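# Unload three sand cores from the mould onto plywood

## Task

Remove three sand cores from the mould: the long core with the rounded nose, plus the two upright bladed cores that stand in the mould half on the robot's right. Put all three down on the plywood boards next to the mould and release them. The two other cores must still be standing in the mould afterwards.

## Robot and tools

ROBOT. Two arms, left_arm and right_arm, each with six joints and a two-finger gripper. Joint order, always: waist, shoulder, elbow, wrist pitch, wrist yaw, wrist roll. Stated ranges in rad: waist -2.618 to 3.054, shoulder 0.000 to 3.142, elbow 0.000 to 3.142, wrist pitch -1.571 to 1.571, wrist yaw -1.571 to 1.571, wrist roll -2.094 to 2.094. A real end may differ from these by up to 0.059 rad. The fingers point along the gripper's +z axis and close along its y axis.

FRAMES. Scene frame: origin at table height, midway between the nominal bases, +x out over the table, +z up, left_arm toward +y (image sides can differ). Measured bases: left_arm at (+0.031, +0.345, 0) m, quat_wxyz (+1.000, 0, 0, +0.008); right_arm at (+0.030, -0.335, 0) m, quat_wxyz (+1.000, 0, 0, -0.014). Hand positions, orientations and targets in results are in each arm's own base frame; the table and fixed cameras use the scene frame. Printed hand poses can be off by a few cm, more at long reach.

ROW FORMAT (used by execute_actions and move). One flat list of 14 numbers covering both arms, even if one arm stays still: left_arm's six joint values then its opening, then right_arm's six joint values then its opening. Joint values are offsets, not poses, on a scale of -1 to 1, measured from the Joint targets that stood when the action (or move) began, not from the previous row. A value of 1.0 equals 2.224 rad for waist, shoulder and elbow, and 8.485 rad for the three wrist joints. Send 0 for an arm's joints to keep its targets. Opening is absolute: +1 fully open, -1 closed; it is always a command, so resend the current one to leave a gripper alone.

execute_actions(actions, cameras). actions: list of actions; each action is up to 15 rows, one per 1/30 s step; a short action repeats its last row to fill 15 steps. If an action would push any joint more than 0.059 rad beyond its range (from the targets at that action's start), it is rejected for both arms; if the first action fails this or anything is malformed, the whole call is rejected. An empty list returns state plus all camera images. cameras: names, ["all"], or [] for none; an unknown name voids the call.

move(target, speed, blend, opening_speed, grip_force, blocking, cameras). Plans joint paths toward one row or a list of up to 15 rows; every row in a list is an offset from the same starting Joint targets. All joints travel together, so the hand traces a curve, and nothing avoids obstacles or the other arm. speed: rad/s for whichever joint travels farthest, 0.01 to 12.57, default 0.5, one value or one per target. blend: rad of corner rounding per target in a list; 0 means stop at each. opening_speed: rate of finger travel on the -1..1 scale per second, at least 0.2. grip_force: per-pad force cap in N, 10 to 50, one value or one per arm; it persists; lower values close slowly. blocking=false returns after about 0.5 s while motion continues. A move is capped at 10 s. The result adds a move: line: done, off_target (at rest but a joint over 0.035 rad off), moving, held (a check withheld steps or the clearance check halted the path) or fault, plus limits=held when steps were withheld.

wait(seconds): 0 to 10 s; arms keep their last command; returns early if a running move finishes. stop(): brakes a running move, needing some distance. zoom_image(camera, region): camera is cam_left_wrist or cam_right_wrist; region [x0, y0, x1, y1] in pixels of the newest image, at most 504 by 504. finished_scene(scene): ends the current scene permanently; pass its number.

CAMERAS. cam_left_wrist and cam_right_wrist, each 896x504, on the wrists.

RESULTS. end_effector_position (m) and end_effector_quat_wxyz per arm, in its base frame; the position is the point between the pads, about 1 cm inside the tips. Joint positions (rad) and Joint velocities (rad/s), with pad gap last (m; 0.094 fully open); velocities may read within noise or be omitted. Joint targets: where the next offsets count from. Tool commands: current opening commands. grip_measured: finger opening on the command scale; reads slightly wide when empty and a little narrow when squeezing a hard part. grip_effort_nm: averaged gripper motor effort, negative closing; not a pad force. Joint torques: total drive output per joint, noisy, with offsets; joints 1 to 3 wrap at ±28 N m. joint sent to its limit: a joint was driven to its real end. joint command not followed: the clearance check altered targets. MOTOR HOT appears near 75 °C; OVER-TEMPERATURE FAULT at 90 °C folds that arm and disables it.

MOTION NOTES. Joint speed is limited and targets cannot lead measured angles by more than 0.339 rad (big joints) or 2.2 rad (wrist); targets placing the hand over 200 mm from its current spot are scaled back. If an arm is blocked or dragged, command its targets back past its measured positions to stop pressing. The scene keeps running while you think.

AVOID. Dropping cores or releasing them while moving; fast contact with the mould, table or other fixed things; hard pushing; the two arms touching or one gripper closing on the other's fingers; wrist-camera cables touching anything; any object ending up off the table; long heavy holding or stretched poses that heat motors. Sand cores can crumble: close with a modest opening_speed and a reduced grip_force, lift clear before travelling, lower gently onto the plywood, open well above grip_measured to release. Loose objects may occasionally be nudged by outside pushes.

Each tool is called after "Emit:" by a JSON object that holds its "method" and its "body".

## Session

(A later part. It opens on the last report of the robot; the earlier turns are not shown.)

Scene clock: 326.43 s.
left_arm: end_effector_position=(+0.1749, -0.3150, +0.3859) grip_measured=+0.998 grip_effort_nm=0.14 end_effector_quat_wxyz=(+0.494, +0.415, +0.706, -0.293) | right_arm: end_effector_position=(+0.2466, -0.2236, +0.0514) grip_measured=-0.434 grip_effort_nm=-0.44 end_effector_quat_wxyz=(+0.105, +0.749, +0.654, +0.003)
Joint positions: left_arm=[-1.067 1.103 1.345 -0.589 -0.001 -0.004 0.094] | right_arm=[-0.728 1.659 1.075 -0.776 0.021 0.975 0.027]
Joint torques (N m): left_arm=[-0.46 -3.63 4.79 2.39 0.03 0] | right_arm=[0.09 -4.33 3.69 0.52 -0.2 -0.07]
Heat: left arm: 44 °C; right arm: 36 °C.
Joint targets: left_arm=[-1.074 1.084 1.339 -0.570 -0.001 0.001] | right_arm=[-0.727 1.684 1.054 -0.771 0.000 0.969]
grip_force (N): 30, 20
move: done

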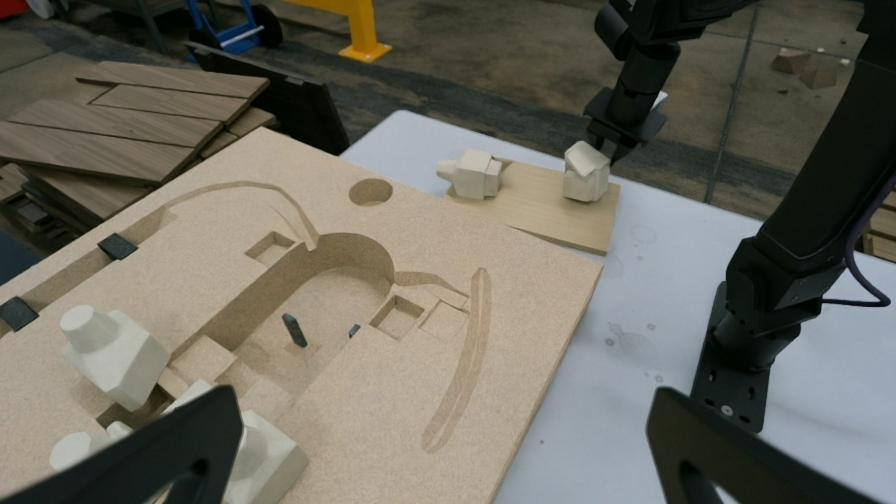

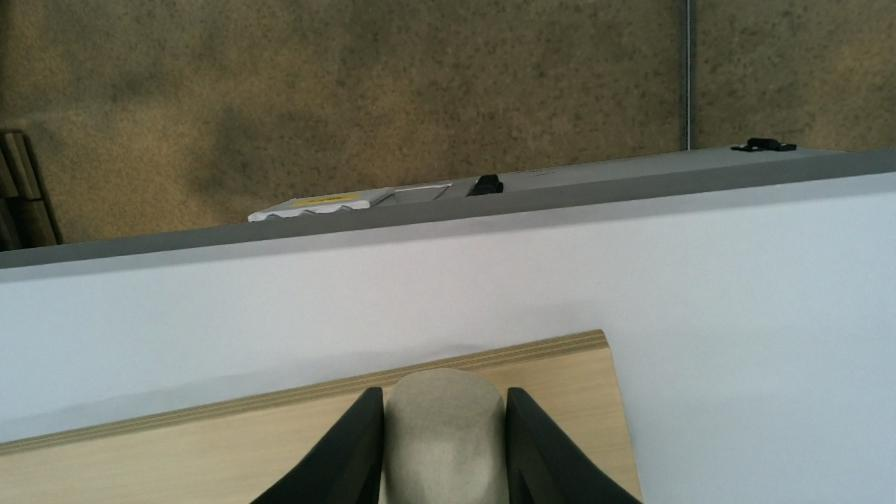

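Emit:
{"method": "move", "body": {"target": [0,0,0,0,0,0,1,0,0,0,0,0,0,0.1], "opening_speed": 0.2, "cameras": ["all"]}}

Emit:
{"method": "zoom_image", "body": {"camera": "cam_left_wrist", "region": [400, 0, 750, 290]}}

Scene clock: 333.20 s.
left_arm: end_effector_position=(+0.1749, -0.3150, +0.3859) grip_measured=+0.998 grip_effort_nm=0.14 end_effector_quat_wxyz=(+0.494, +0.415, +0.706, -0.293) | right_arm: end_effector_position=(+0.2459, -0.2177, +0.0440) grip_measured=+0.097 grip_effort_nm=0.18 end_effector_quat_wxyz=(+0.092, +0.749, +0.656, +0.012)
Joint positions: left_arm=[-1.067 1.103 1.345 -0.589 -0.001 -0.004 0.094] | right_arm=[-0.728 1.672 1.063 -0.775 -0.001 0.974 0.052]
Joint torques (N m): left_arm=[-0.5 -3.75 4.77 2.38 0.03 -0.01] | right_arm=[0.12 -5.33 4.49 0.46 0 -0.09]
Heat: left arm: 44 °C; right arm: 36 °C.
Joint targets: left_arm=[-1.074 1.084 1.339 -0.570 -0.001 0.001] | right_arm=[-0.727 1.684 1.054 -0.770 -0.001 0.969]
grip_force (N): 30, 20
move: done

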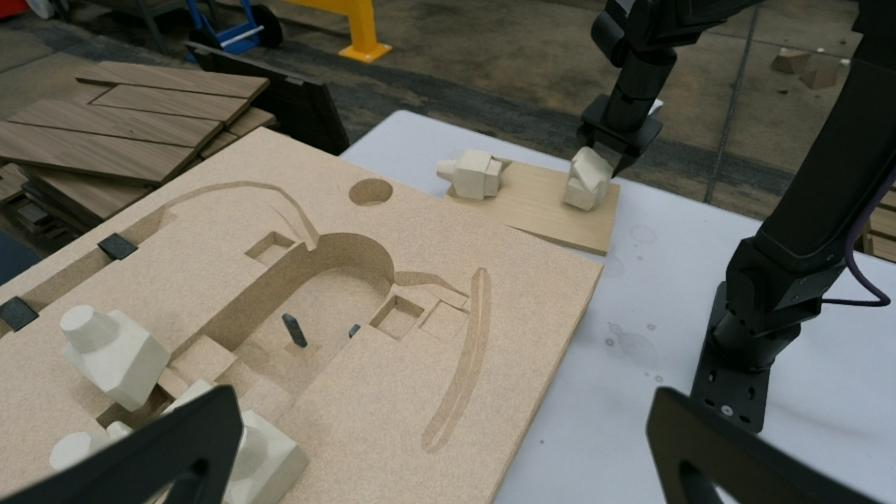

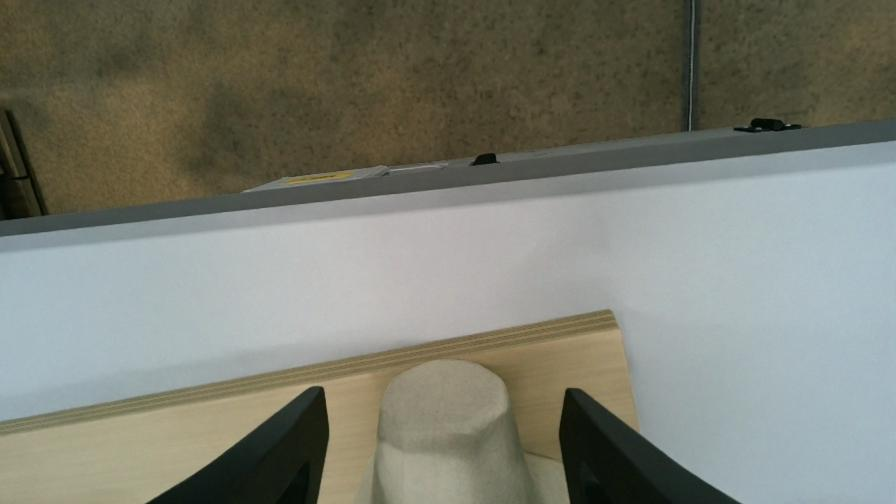

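Scaled by 1.440.

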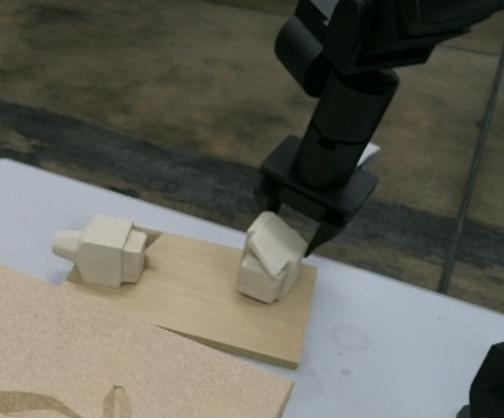

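Emit:
{"method": "move", "body": {"target": [[0,0,0,0,0,0,1,0,-0.029,0.0926,-0.0319,0,0,0.2],[0,0,0,0,0,0,1,0,-0.0151,0.2873,-0.0793,0,0,0.2]], "speed": 0.3, "blend": 0.03, "cameras": ["all"]}}

Emit:
{"method": "zoom_image", "body": {"camera": "cam_right_wrist", "region": [0, 100, 500, 500]}}

Scene clock: 342.20 s.
left_arm: end_effector_position=(+0.1749, -0.3150, +0.3859) grip_measured=+0.998 grip_effort_nm=0.14 end_effector_quat_wxyz=(+0.494, +0.415, +0.706, -0.293) | right_arm: end_effector_position=(+0.2438, -0.2159, +0.1983) grip_measured=+0.197 grip_effort_nm=0.18 end_effector_quat_wxyz=(+0.080, +0.750, +0.657, +0.010)
Joint positions: left_arm=[-1.067 1.103 1.345 -0.589 -0.001 -0.004 0.094] | right_arm=[-0.728 1.652 1.668 -1.425 -0.001 0.974 0.056]
Joint torques (N m): left_arm=[-0.47 -3.67 4.81 2.39 0.03 -0.01] | right_arm=[0.1 -6.23 7.21 0.19 0 -0.09]
Heat: left arm: 45 °C; right arm: 36 °C.
Joint targets: left_arm=[-1.074 1.084 1.339 -0.570 -0.001 0.001] | right_arm=[-0.727 1.650 1.693 -1.444 -0.001 0.969]
grip_force (N): 30, 20
move: done

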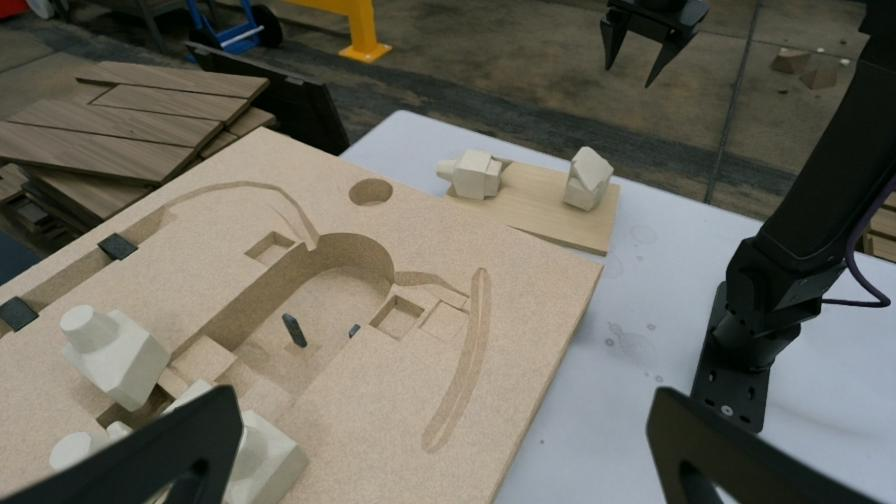

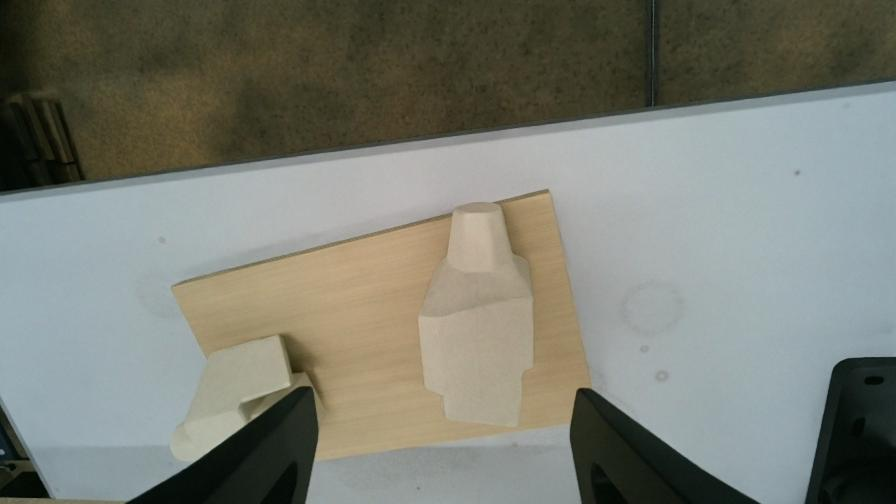

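Scaled by 1.008.

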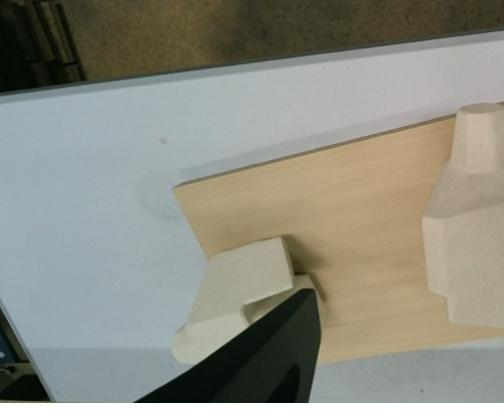

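Emit:
{"method": "move", "body": {"target": [0.2581,0.2936,0.2317,-0.0527,0,0,1,0,0,0,0,0,0,0.2], "speed": 0.6, "cameras": ["all"]}}

Scene clock: 348.00 s.
left_arm: end_effector_position=(+0.3984, -0.2147, +0.2636) grip_measured=+0.998 grip_effort_nm=0.14 end_effector_quat_wxyz=(+0.311, +0.231, +0.918, -0.078) | right_arm: end_effector_position=(+0.2437, -0.2158, +0.1982) grip_measured=+0.197 grip_effort_nm=0.18 end_effector_quat_wxyz=(+0.080, +0.750, +0.657, +0.010)
Joint positions: left_arm=[-0.497 1.731 1.828 -1.013 -0.003 -0.004 0.094] | right_arm=[-0.728 1.652 1.668 -1.426 -0.001 0.974 0.056]
Joint torques (N m): left_arm=[-0.27 -6.97 7.36 1.58 0.04 0.01] | right_arm=[0.09 -6.27 7.19 0.21 0 -0.09]
Heat: left arm: 45 °C; right arm: 37 °C.
Joint targets: left_arm=[-0.500 1.737 1.854 -1.017 -0.001 0.001] | right_arm=[-0.727 1.650 1.693 -1.444 -0.001 0.969]
grip_force (N): 30, 20
move: done

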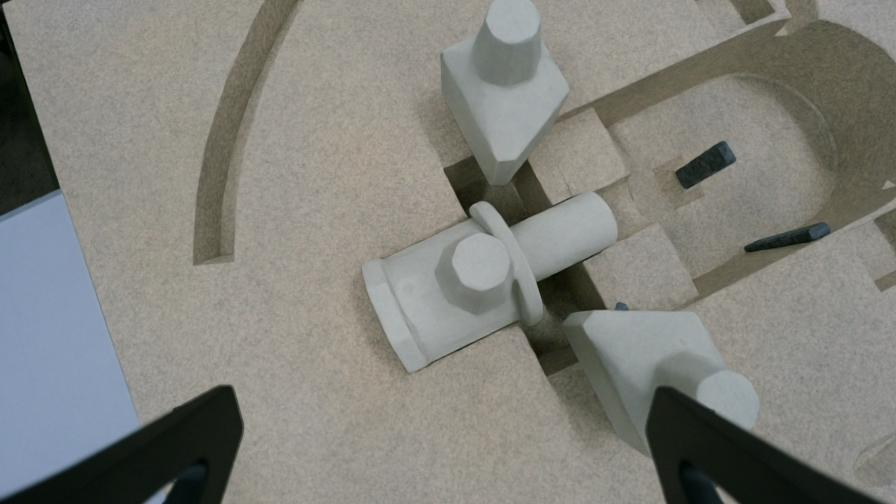

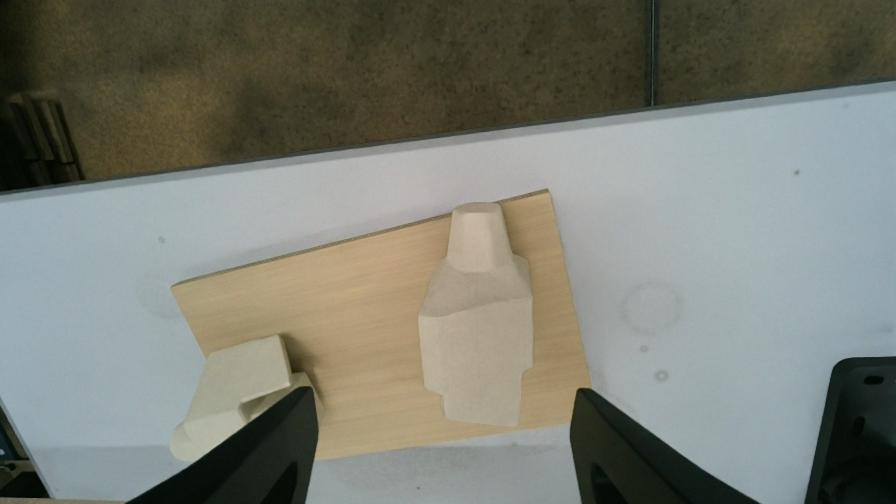

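Emit:
{"method": "move", "body": {"target": [-0.0112,0.0657,-0.0188,0.0222,0,0,0.4,0,0,0,0,0,0,0.2], "speed": 0.25, "cameras": ["cam_left_wrist"]}}

Scene clock: 361.33 s.
left_arm: end_effector_position=(+0.4367, -0.2471, +0.2224) grip_measured=+0.402 grip_effort_nm=-0.08 end_effector_quat_wxyz=(+0.320, +0.240, +0.913, -0.084) | right_arm: end_effector_position=(+0.2437, -0.2158, +0.1982) grip_measured=+0.197 grip_effort_nm=0.18 end_effector_quat_wxyz=(+0.080, +0.750, +0.657, +0.010)
Joint positions: left_arm=[-0.518 1.869 1.818 -0.845 -0.003 -0.004 0.066] | right_arm=[-0.728 1.652 1.668 -1.426 -0.001 0.974 0.056]
Joint torques (N m): left_arm=[-0.54 -7.84 4.86 1.82 0.04 0] | right_arm=[0.12 -6.23 7.2 0.21 0 -0.1]
Heat: left arm: 43 °C; right arm: 39 °C.
Joint targets: left_arm=[-0.525 1.883 1.812 -0.829 -0.001 0.001] | right_arm=[-0.727 1.650 1.693 -1.444 -0.001 0.969]
grip_force (N): 30, 20
move: done
Images, in order (width x height): cam_left_wrist 896x504.

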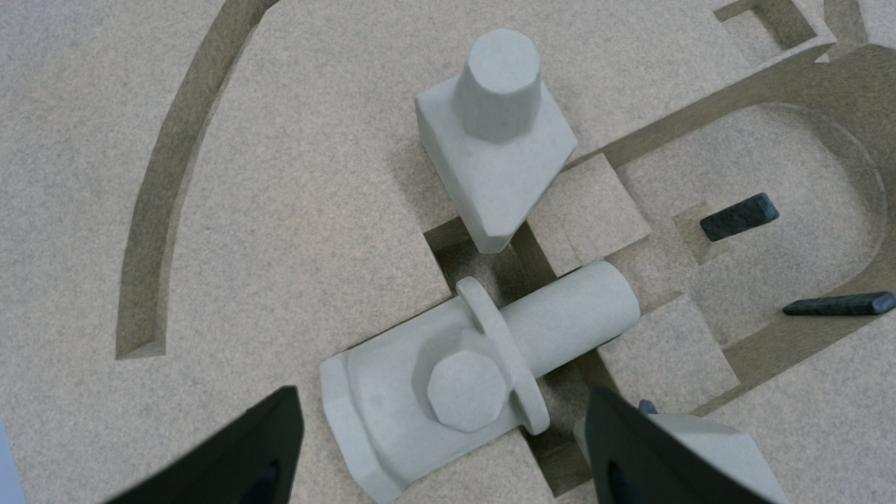

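Emit:
{"method": "move", "body": {"target": [-0.0054,-0.0007,-0.0854,0.0222,0,0,0.4,0,0,0,0,0,0,0.2], "speed": 0.2, "cameras": ["cam_left_wrist"]}}

Scene clock: 368.43 s.
left_arm: end_effector_position=(+0.4373, -0.2540, +0.1746) grip_measured=+0.402 grip_effort_nm=-0.08 end_effector_quat_wxyz=(+0.318, +0.245, +0.912, -0.086) | right_arm: end_effector_position=(+0.2437, -0.2158, +0.1982) grip_measured=+0.197 grip_effort_nm=0.18 end_effector_quat_wxyz=(+0.080, +0.750, +0.657, +0.010)
Joint positions: left_arm=[-0.529 1.869 1.629 -0.659 -0.003 -0.004 0.066] | right_arm=[-0.728 1.652 1.668 -1.426 -0.001 0.974 0.056]
Joint torques (N m): left_arm=[-0.55 -7.98 4.96 1.83 0.04 0.01] | right_arm=[0.1 -6.23 7.21 0.22 0 -0.1]
Heat: left arm: 43 °C; right arm: 39 °C.
Joint targets: left_arm=[-0.537 1.882 1.622 -0.640 -0.001 0.001] | right_arm=[-0.727 1.650 1.693 -1.444 -0.001 0.969]
grip_force (N): 30, 20
move: done
Images, in order (width x height): cam_left_wrist 896x504.

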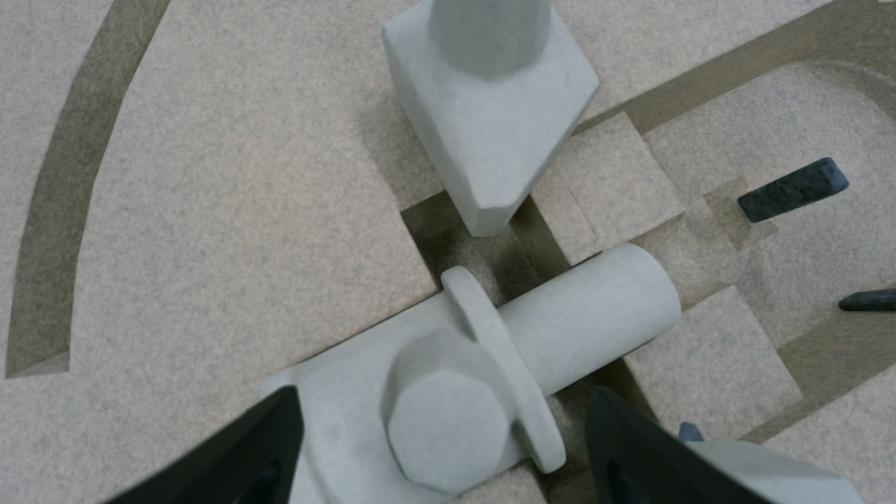

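Emit:
{"method": "move", "body": {"target": [0,0,0,0,0,0,-0.6,0,0,0,0,0,0,0.2], "opening_speed": 0.4, "grip_force": [40,30], "cameras": ["cam_left_wrist"]}}

Scene clock: 373.47 s.
left_arm: end_effector_position=(+0.4373, -0.2541, +0.1747) grip_measured=-0.410 grip_effort_nm=-0.81 end_effector_quat_wxyz=(+0.318, +0.245, +0.912, -0.086) | right_arm: end_effector_position=(+0.2437, -0.2158, +0.1982) grip_measured=+0.197 grip_effort_nm=0.18 end_effector_quat_wxyz=(+0.080, +0.750, +0.657, +0.010)
Joint positions: left_arm=[-0.529 1.869 1.629 -0.659 -0.002 -0.004 0.028] | right_arm=[-0.728 1.652 1.668 -1.426 -0.001 0.974 0.056]
Joint torques (N m): left_arm=[-0.59 -7.92 4.89 1.82 0.06 -0.01] | right_arm=[0.09 -6.26 7.21 0.21 0 -0.09]
Heat: left arm: 43 °C; right arm: 39 °C.
Joint targets: left_arm=[-0.537 1.882 1.622 -0.641 -0.001 0.001] | right_arm=[-0.727 1.650 1.693 -1.444 -0.001 0.969]
grip_force (N): 40, 30
move: done
Images, in order (width x height): cam_left_wrist 896x504.

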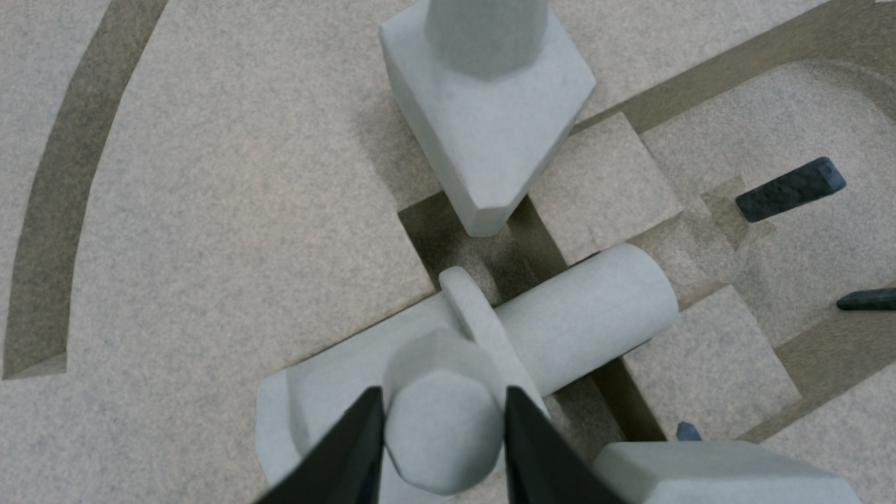

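Emit:
{"method": "move", "body": {"target": [[0,0.0064,0.0931,-0.0226,0,0,-0.6,0,0,0,0,0,0,0.2],[0,0.0243,0.1826,-0.0414,0,0,-0.6,0,0,0,0,0,0,0.2],[0,0.0538,0.2832,-0.0600,0,0,-0.6,0,0,0,0,0,0,0.2]], "speed": 0.15, "blend": 0.02, "cameras": ["cam_left_wrist"]}}

Scene clock: 383.37 s.
left_arm: end_effector_position=(+0.4291, -0.2490, +0.2262) grip_measured=-0.413 grip_effort_nm=-0.81 end_effector_quat_wxyz=(+0.237, +0.252, +0.936, -0.063) | right_arm: end_effector_position=(+0.2437, -0.2158, +0.1982) grip_measured=+0.197 grip_effort_nm=0.18 end_effector_quat_wxyz=(+0.080, +0.750, +0.657, +0.010)
Joint positions: left_arm=[-0.529 2.055 2.198 -1.218 -0.004 -0.001 0.028] | right_arm=[-0.728 1.652 1.668 -1.426 -0.001 0.974 0.056]
Joint torques (N m): left_arm=[-0.53 -13.61 9.47 2.1 0.06 -0.04] | right_arm=[0.12 -6.26 7.19 0.21 0 -0.09]
Heat: left arm: 42 °C; right arm: 40 °C.
Joint targets: left_arm=[-0.537 2.001 2.252 -1.150 -0.001 0.001] | right_arm=[-0.727 1.650 1.693 -1.444 -0.001 0.969]
grip_force (N): 40, 30
move: off_target (left_arm); left_arm: the wrist pitch is farthest, 0.067 rad from its target
Images, in order (width x height): cam_left_wrist 896x504.

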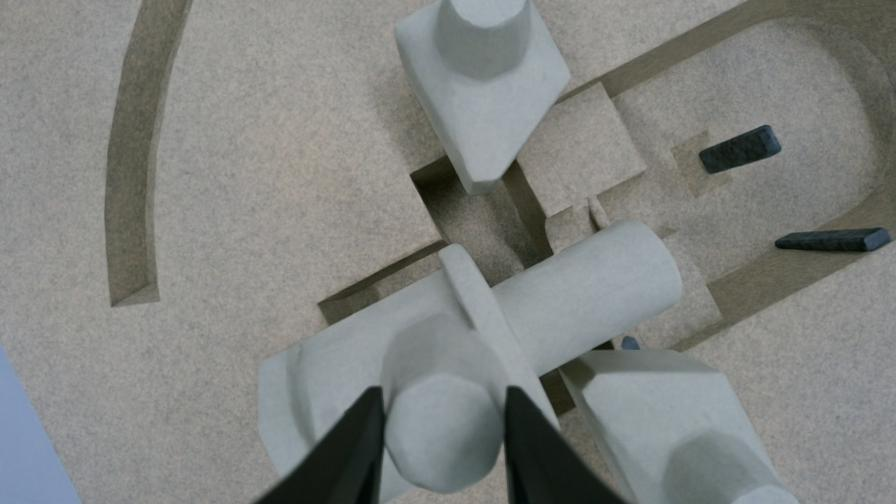

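Emit:
{"method": "move", "body": {"target": [0,-0.018,0.045,0.0150,0,0,-0.6,0,0,0,0,0,0,0.2], "speed": 0.1, "cameras": ["all"]}}

Scene clock: 388.17 s.
left_arm: end_effector_position=(+0.4527, -0.2628, +0.2730) grip_measured=-0.413 grip_effort_nm=-0.81 end_effector_quat_wxyz=(+0.320, +0.246, +0.911, -0.085) | right_arm: end_effector_position=(+0.2437, -0.2158, +0.1982) grip_measured=+0.197 grip_effort_nm=0.18 end_effector_quat_wxyz=(+0.080, +0.750, +0.657, +0.010)
Joint positions: left_arm=[-0.529 2.055 2.294 -1.134 -0.004 -0.001 0.028] | right_arm=[-0.728 1.652 1.668 -1.426 -0.001 0.974 0.056]
Joint torques (N m): left_arm=[-0.58 -16.85 9.87 2.87 0.06 -0.01] | right_arm=[0.09 -6.27 7.21 0.22 0 -0.09]
Heat: left arm: 43 °C; right arm: 40 °C.
Joint targets: left_arm=[-0.537 1.961 2.352 -1.022 -0.001 0.001] | right_arm=[-0.727 1.650 1.693 -1.444 -0.001 0.969]
grip_force (N): 40, 30
move: off_target (left_arm); left_arm: the wrist pitch is farthest, 0.111 rad from its target

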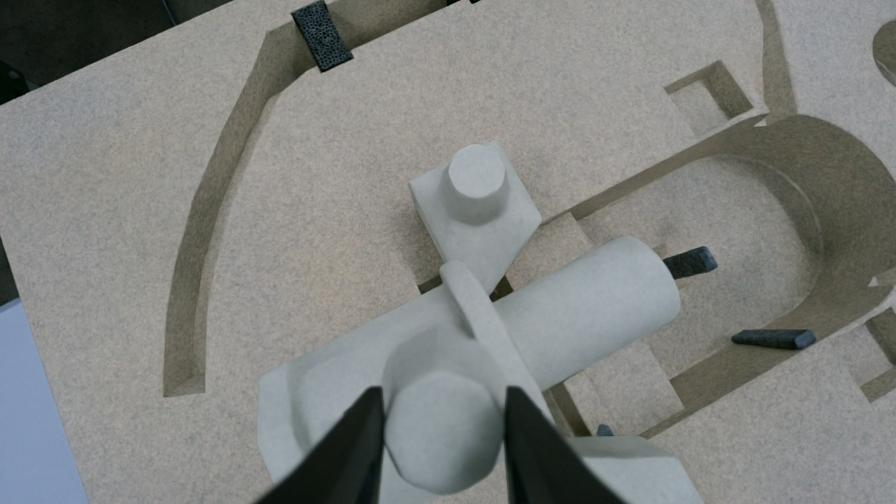

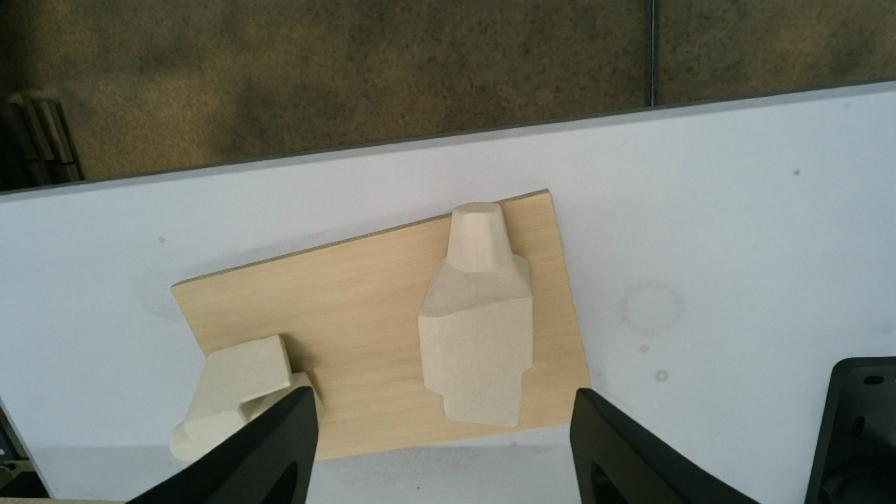

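Emit:
{"method": "move", "body": {"target": [0.4245,-0.3467,-0.4281,0.0085,0,0,-0.6,0,0,0,0,0,0,0.2], "speed": 0.4, "cameras": ["cam_left_wrist"]}}

Emit:
{"method": "move", "body": {"target": [0,0,0,0,0,0,-0.6,0.7316,-0.2545,-0.1592,0.093,0,-0.1142,0.2], "speed": 0.6, "cameras": ["cam_right_wrist"]}}

Scene clock: 407.17 s.
left_arm: end_effector_position=(+0.2946, +0.1282, +0.2630) grip_measured=-0.413 grip_effort_nm=-0.81 end_effector_quat_wxyz=(+0.314, -0.191, +0.928, +0.067) | right_arm: end_effector_position=(+0.2437, -0.2158, +0.1982) grip_measured=+0.197 grip_effort_nm=0.18 end_effector_quat_wxyz=(+0.080, +0.750, +0.657, +0.010)
Joint positions: left_arm=[0.403 1.243 1.383 -1.058 -0.007 -0.001 0.028] | right_arm=[-0.728 1.652 1.668 -1.426 -0.001 0.974 0.056]
Joint torques (N m): left_arm=[0.35 -7.24 6.45 2.82 0.1 -0.02] | right_arm=[0.1 -6.26 7.23 0.22 0 -0.09]
Heat: left arm: 48 °C; right arm: 40 °C.
Joint targets: left_arm=[0.407 1.190 1.400 -0.950 -0.001 0.001] | right_arm=[-0.727 1.650 1.693 -1.444 -0.001 0.969]
grip_force (N): 40, 30
move: off_target (left_arm); left_arm: the wrist pitch is farthest, 0.108 rad from its target
Images, in order (width x height): cam_left_wrist 896x504.

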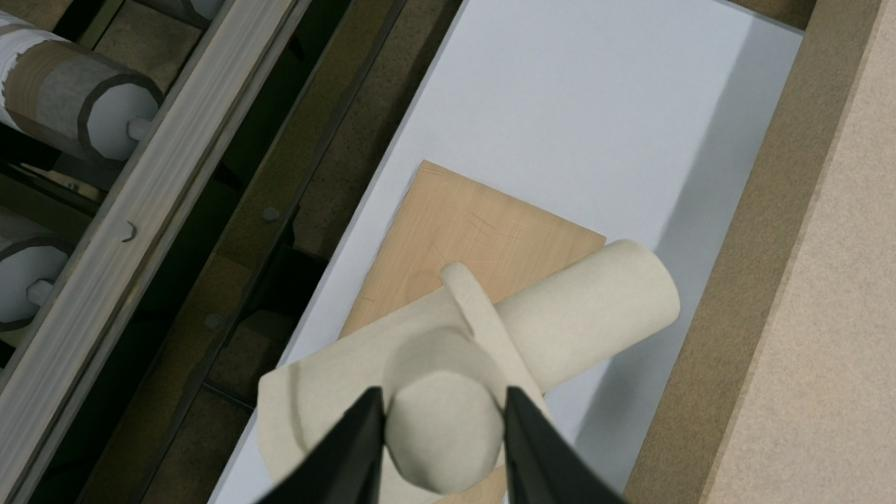

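Scene clock: 410.60 s.
left_arm: end_effector_position=(+0.2946, +0.1282, +0.2630) grip_measured=-0.413 grip_effort_nm=-0.81 end_effector_quat_wxyz=(+0.314, -0.191, +0.928, +0.067) | right_arm: end_effector_position=(+0.2182, +0.2742, +0.3692) grip_measured=+0.197 grip_effort_nm=0.17 end_effector_quat_wxyz=(+0.487, -0.361, +0.759, +0.237)
Joint positions: left_arm=[0.403 1.243 1.383 -1.058 -0.007 -0.001 0.028] | right_arm=[0.894 1.099 1.351 -0.678 -0.003 0.008 0.056]
Joint torques (N m): left_arm=[0.31 -7.19 6.5 2.77 0.09 -0.04] | right_arm=[0.5 -3.4 4.93 1.66 0.01 -0.13]
Heat: left arm: 48 °C; right arm: 39 °C.
Joint targets: left_arm=[0.407 1.190 1.400 -0.950 -0.001 0.001] | right_arm=[0.900 1.085 1.339 -0.654 -0.001 0.000]
grip_force (N): 40, 30
move: off_target (left_arm); left_arm: the wrist pitch is farthest, 0.108 rad from its target
Images, in order (width x height): cam_right_wrist 896x504.

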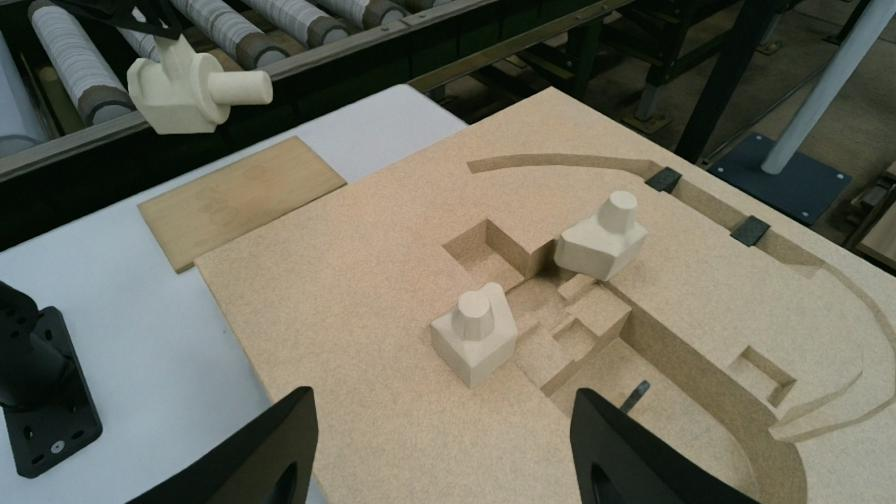

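Emit:
{"method": "zoom_image", "body": {"camera": "cam_right_wrist", "region": [80, 0, 360, 280]}}

Scaled by 1.800.

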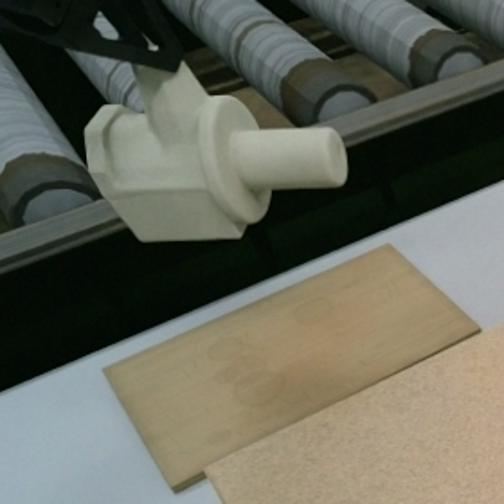

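Emit:
{"method": "move", "body": {"target": [[0,-0.0256,-0.1267,0.0265,0,0,-0.6,0,0,0,0,0,0,0.2],[0,-0.0298,-0.2007,0.0448,0,0,-0.6,0,0,0,0,0,0,0.2]], "speed": 0.15, "blend": 0.02, "cameras": ["all"]}}

Emit:
{"method": "zoom_image", "body": {"camera": "cam_right_wrist", "region": [80, 0, 360, 280]}}

Scene clock: 423.37 s.
left_arm: end_effector_position=(+0.2949, +0.1283, +0.1607) grip_measured=-0.413 grip_effort_nm=-0.81 end_effector_quat_wxyz=(+0.308, -0.192, +0.929, +0.066) | right_arm: end_effector_position=(+0.2182, +0.2742, +0.3692) grip_measured=+0.197 grip_effort_nm=0.17 end_effector_quat_wxyz=(+0.487, -0.361, +0.759, +0.237)
Joint positions: left_arm=[0.403 1.18 0.935 -0.684 -0.007 -0.001 0.028] | right_arm=[0.894 1.099 1.351 -0.678 -0.003 0.008 0.056]
Joint torques (N m): left_arm=[0.25 -7.36 7.06 2.84 0.12 -0.03] | right_arm=[0.51 -3.38 4.93 1.72 0.01 -0.13]
Heat: left arm: 49 °C; right arm: 38 °C.
Joint targets: left_arm=[0.407 1.124 0.954 -0.570 -0.001 0.001] | right_arm=[0.900 1.085 1.339 -0.654 -0.001 0.000]
grip_force (N): 40, 30
move: off_target (left_arm); left_arm: the wrist pitch is farthest, 0.114 rad from its target

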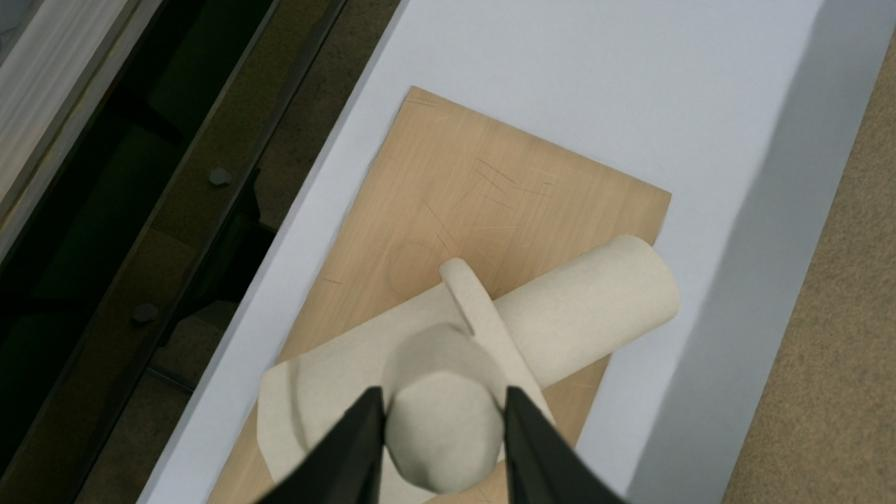

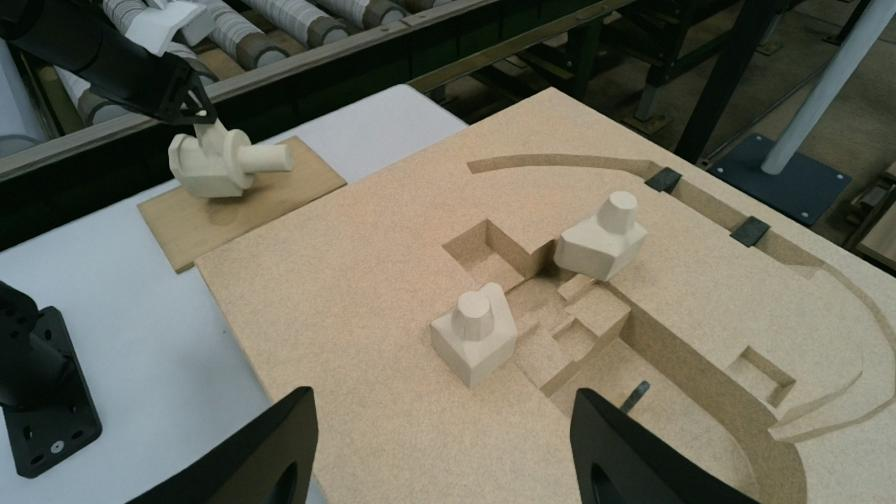

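Scaled by 1.800.

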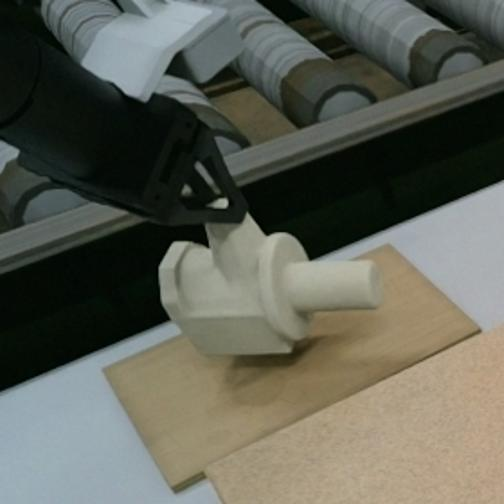

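Emit:
{"method": "move", "body": {"target": [0,0.0023,-0.0342,0.0096,0,0,-0.6,0,0,0,0,0,0,0.2], "speed": 0.06, "cameras": ["cam_right_wrist"]}}

Emit:
{"method": "zoom_image", "body": {"camera": "cam_right_wrist", "region": [80, 0, 360, 280]}}

Scene clock: 427.33 s.
left_arm: end_effector_position=(+0.2949, +0.1283, +0.1425) grip_measured=-0.413 grip_effort_nm=-0.81 end_effector_quat_wxyz=(+0.310, -0.192, +0.929, +0.067) | right_arm: end_effector_position=(+0.2182, +0.2742, +0.3692) grip_measured=+0.197 grip_effort_nm=0.17 end_effector_quat_wxyz=(+0.487, -0.361, +0.759, +0.237)
Joint positions: left_arm=[0.403 1.18 0.86 -0.605 -0.007 -0.001 0.028] | right_arm=[0.894 1.099 1.351 -0.678 -0.003 0.008 0.056]
Joint torques (N m): left_arm=[0.35 -6.94 6.86 2.87 0.09 -0.04] | right_arm=[0.51 -3.37 4.92 1.71 0.01 -0.12]
Heat: left arm: 50 °C; right arm: 38 °C.
Joint targets: left_arm=[0.407 1.129 0.878 -0.489 -0.001 0.001] | right_arm=[0.900 1.085 1.339 -0.654 -0.001 0.000]
grip_force (N): 40, 30
move: off_target (left_arm); left_arm: the wrist pitch is farthest, 0.116 rad from its target
Images, in order (width x height): cam_right_wrist 896x504.

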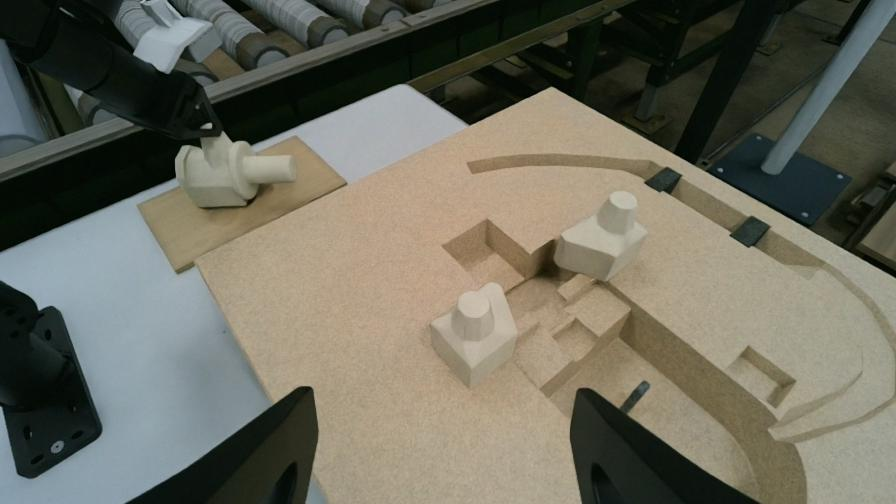

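Scaled by 1.800.

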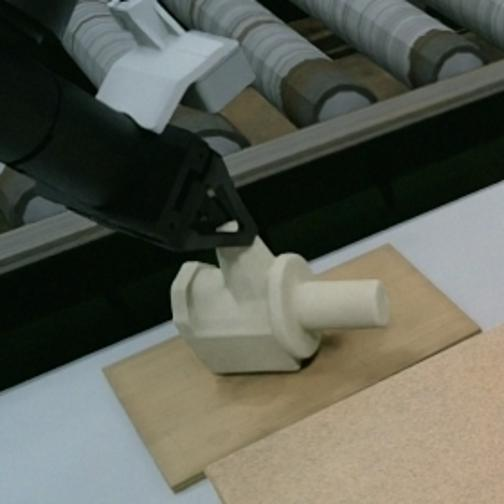

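Emit:
{"method": "move", "body": {"target": [0,0.0010,-0.0150,0.0042,0,0,-0.6,0,0,0,0,0,0,0.2], "speed": 0.05, "cameras": ["cam_right_wrist"]}}

Emit:
{"method": "zoom_image", "body": {"camera": "cam_right_wrist", "region": [80, 0, 360, 280]}}

Scene clock: 430.70 s.
left_arm: end_effector_position=(+0.2953, +0.1285, +0.1357) grip_measured=-0.413 grip_effort_nm=-0.81 end_effector_quat_wxyz=(+0.313, -0.191, +0.928, +0.067) | right_arm: end_effector_position=(+0.2182, +0.2742, +0.3692) grip_measured=+0.197 grip_effort_nm=0.17 end_effector_quat_wxyz=(+0.487, -0.361, +0.759, +0.237)
Joint positions: left_arm=[0.403 1.18 0.829 -0.568 -0.007 -0.001 0.028] | right_arm=[0.894 1.099 1.351 -0.678 -0.003 0.008 0.056]
Joint torques (N m): left_arm=[0.32 -6.75 6.71 2.87 0.09 -0.05] | right_arm=[0.51 -3.37 4.93 1.71 0.01 -0.12]
Heat: left arm: 51 °C; right arm: 39 °C.
Joint targets: left_arm=[0.407 1.131 0.844 -0.453 -0.001 0.001] | right_arm=[0.900 1.085 1.339 -0.654 -0.001 0.000]
grip_force (N): 40, 30
move: off_target (left_arm); left_arm: the wrist pitch is farthest, 0.115 rad from its target
Images, in order (width x height): cam_right_wrist 896x504.

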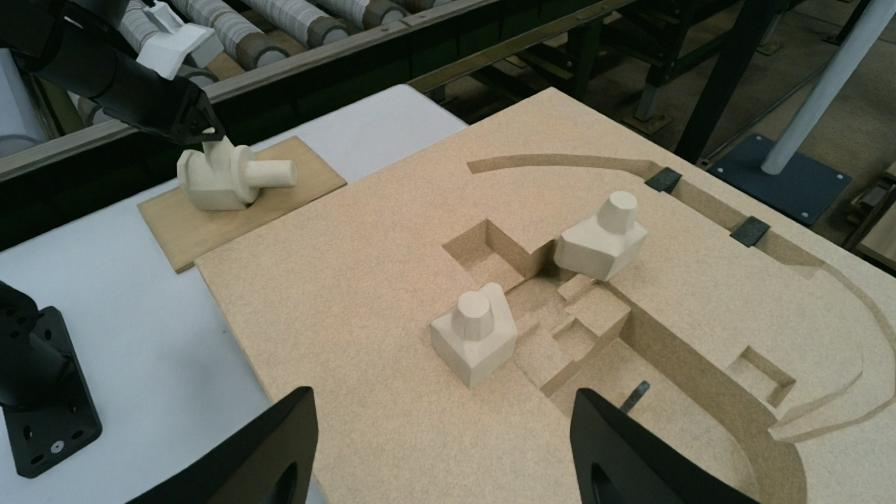

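Scaled by 1.800.

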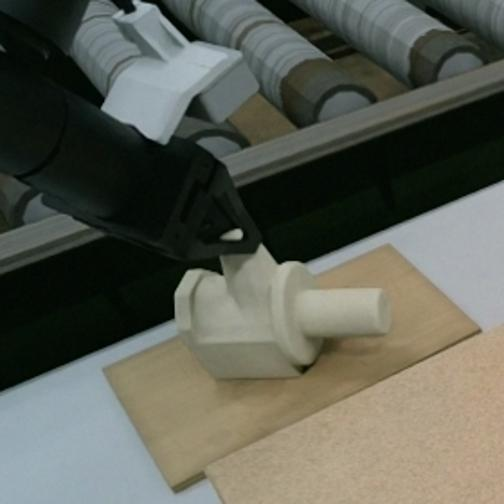

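Keep lowering until the torque unloads.

Emit:
{"method": "move", "body": {"target": [0,0.0020,-0.0200,0.0055,0,0,-0.6,0,0,0,0,0,0,0.2], "speed": 0.05}}

Emit:
{"method": "move", "body": {"target": [0,0.0020,-0.0150,0.0040,0,0,-0.6,0,0,0,0,0,0,0.2], "speed": 0.05, "cameras": ["cam_right_wrist"]}}

Emit:
{"method": "zoom_image", "body": {"camera": "cam_right_wrist", "region": [80, 0, 360, 280]}}

Scene clock: 435.37 s.
left_arm: end_effector_position=(+0.3005, +0.1307, +0.1363) grip_measured=-0.413 grip_effort_nm=-0.81 end_effector_quat_wxyz=(+0.334, -0.190, +0.920, +0.072) | right_arm: end_effector_position=(+0.2182, +0.2742, +0.3692) grip_measured=+0.197 grip_effort_nm=0.17 end_effector_quat_wxyz=(+0.487, -0.361, +0.759, +0.237)
Joint positions: left_arm=[0.403 1.169 0.797 -0.501 -0.007 -0.001 0.028] | right_arm=[0.894 1.099 1.351 -0.678 -0.003 0.008 0.056]
Joint torques (N m): left_arm=[0.34 -5.52 5.67 2.7 0.08 -0.06] | right_arm=[0.51 -3.38 4.92 1.71 0 -0.13]
Heat: left arm: 51 °C; right arm: 40 °C.
Joint targets: left_arm=[0.407 1.136 0.800 -0.406 -0.001 0.001] | right_arm=[0.900 1.085 1.339 -0.654 -0.001 0.000]
grip_force (N): 40, 30
move: off_target (left_arm); left_arm: the wrist pitch is farthest, 0.095 rad from its target

Scene clock: 436.40 s.
left_arm: end_effector_position=(+0.3046, +0.1325, +0.1373) grip_measured=-0.413 grip_effort_nm=-0.81 end_effector_quat_wxyz=(+0.351, -0.189, +0.914, +0.075) | right_arm: end_effector_position=(+0.2182, +0.2742, +0.3692) grip_measured=+0.197 grip_effort_nm=0.17 end_effector_quat_wxyz=(+0.487, -0.361, +0.759, +0.237)
Joint positions: left_arm=[0.403 1.161 0.771 -0.447 -0.007 -0.001 0.028] | right_arm=[0.894 1.099 1.351 -0.678 -0.003 0.008 0.056]
Joint torques (N m): left_arm=[0.29 -4.56 5.07 2.51 0.1 -0.05] | right_arm=[0.5 -3.38 4.93 1.71 0.02 -0.13]
Heat: left arm: 51 °C; right arm: 40 °C.
Joint targets: left_arm=[0.407 1.140 0.767 -0.373 -0.001 0.001] | right_arm=[0.900 1.085 1.339 -0.654 -0.001 0.000]
grip_force (N): 40, 30
move: off_target (left_arm); left_arm: the wrist pitch is farthest, 0.075 rad from its target
Images, in order (width x height): cam_right_wrist 896x504.

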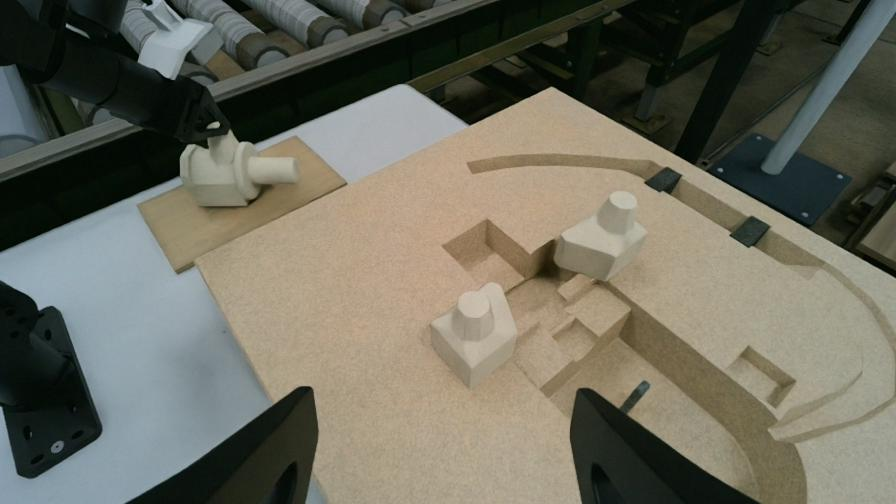

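Scaled by 1.800.

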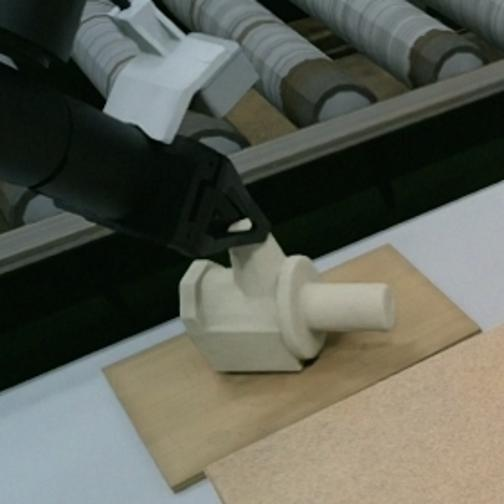

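Emit:
{"method": "move", "body": {"target": [0,0.002,-0.003,-0.0085,0,0,-0.6,0,0,0,0,0,0,0.2], "speed": 0.05}}

Emit:
{"method": "move", "body": {"target": [0,0,0,0,0,0,0.1,0,0,0,0,0,0,0.2], "opening_speed": 0.2, "cameras": ["cam_left_wrist","cam_right_wrist"]}}

Emit:
{"method": "zoom_image", "body": {"camera": "cam_right_wrist", "region": [80, 0, 360, 280]}}

Scene clock: 442.07 s.
left_arm: end_effector_position=(+0.3007, +0.1308, +0.1355) grip_measured=-0.413 grip_effort_nm=-0.81 end_effector_quat_wxyz=(+0.344, -0.189, +0.917, +0.074) | right_arm: end_effector_position=(+0.2182, +0.2742, +0.3692) grip_measured=+0.197 grip_effort_nm=0.17 end_effector_quat_wxyz=(+0.487, -0.361, +0.759, +0.237)
Joint positions: left_arm=[0.403 1.154 0.771 -0.468 -0.007 -0.001 0.028] | right_arm=[0.894 1.099 1.351 -0.678 -0.003 0.008 0.056]
Joint torques (N m): left_arm=[0.36 -3.6 4.52 1.96 0.12 -0.04] | right_arm=[0.5 -3.36 4.93 1.72 0.01 -0.12]
Heat: left arm: 51 °C; right arm: 40 °C.
Joint targets: left_arm=[0.407 1.144 0.760 -0.445 -0.001 0.001] | right_arm=[0.900 1.085 1.339 -0.654 -0.001 0.000]
grip_force (N): 40, 30
move: done

Scene clock: 445.77 s.
left_arm: end_effector_position=(+0.3010, +0.1303, +0.1349) grip_measured=+0.098 grip_effort_nm=0.14 end_effector_quat_wxyz=(+0.345, -0.189, +0.917, +0.072) | right_arm: end_effector_position=(+0.2182, +0.2742, +0.3692) grip_measured=+0.197 grip_effort_nm=0.17 end_effector_quat_wxyz=(+0.487, -0.361, +0.759, +0.237)
Joint positions: left_arm=[0.403 1.154 0.768 -0.465 -0.004 -0.001 0.052] | right_arm=[0.894 1.099 1.351 -0.678 -0.003 0.008 0.056]
Joint torques (N m): left_arm=[0.34 -3.66 4.72 1.92 0.06 -0.05] | right_arm=[0.51 -3.36 4.93 1.72 0.01 -0.12]
Heat: left arm: 50 °C; right arm: 41 °C.
Joint targets: left_arm=[0.407 1.144 0.760 -0.445 -0.001 0.001] | right_arm=[0.900 1.085 1.339 -0.654 -0.001 0.000]
grip_force (N): 40, 30
move: done

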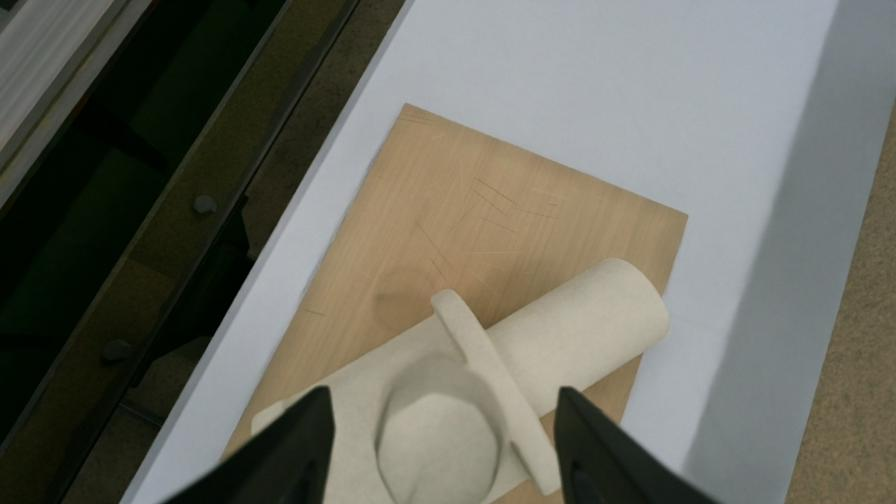

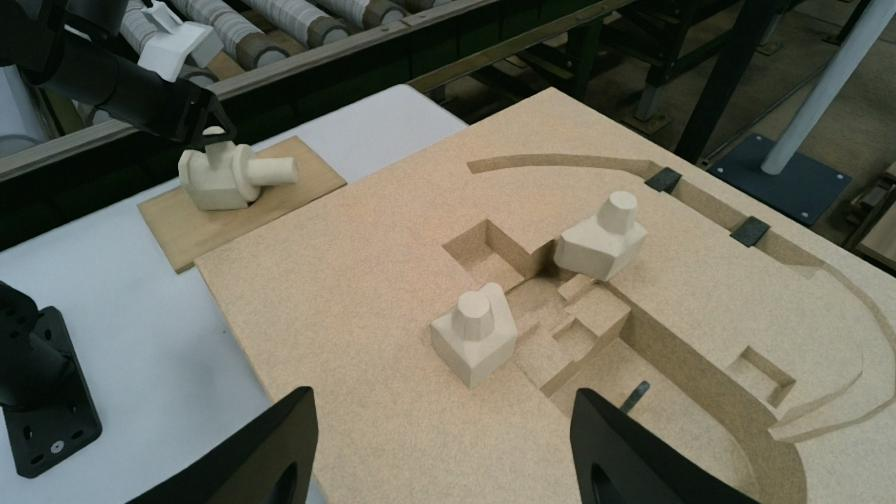

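Scaled by 1.800.

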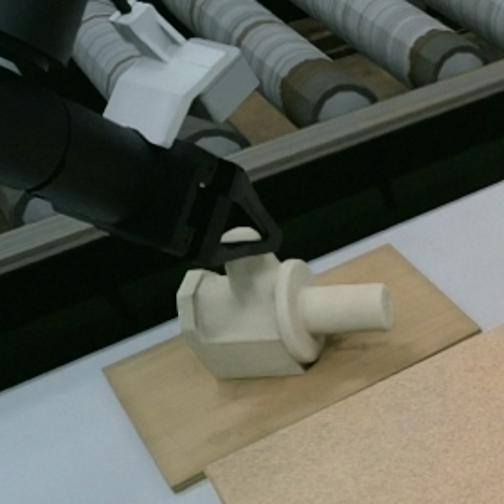

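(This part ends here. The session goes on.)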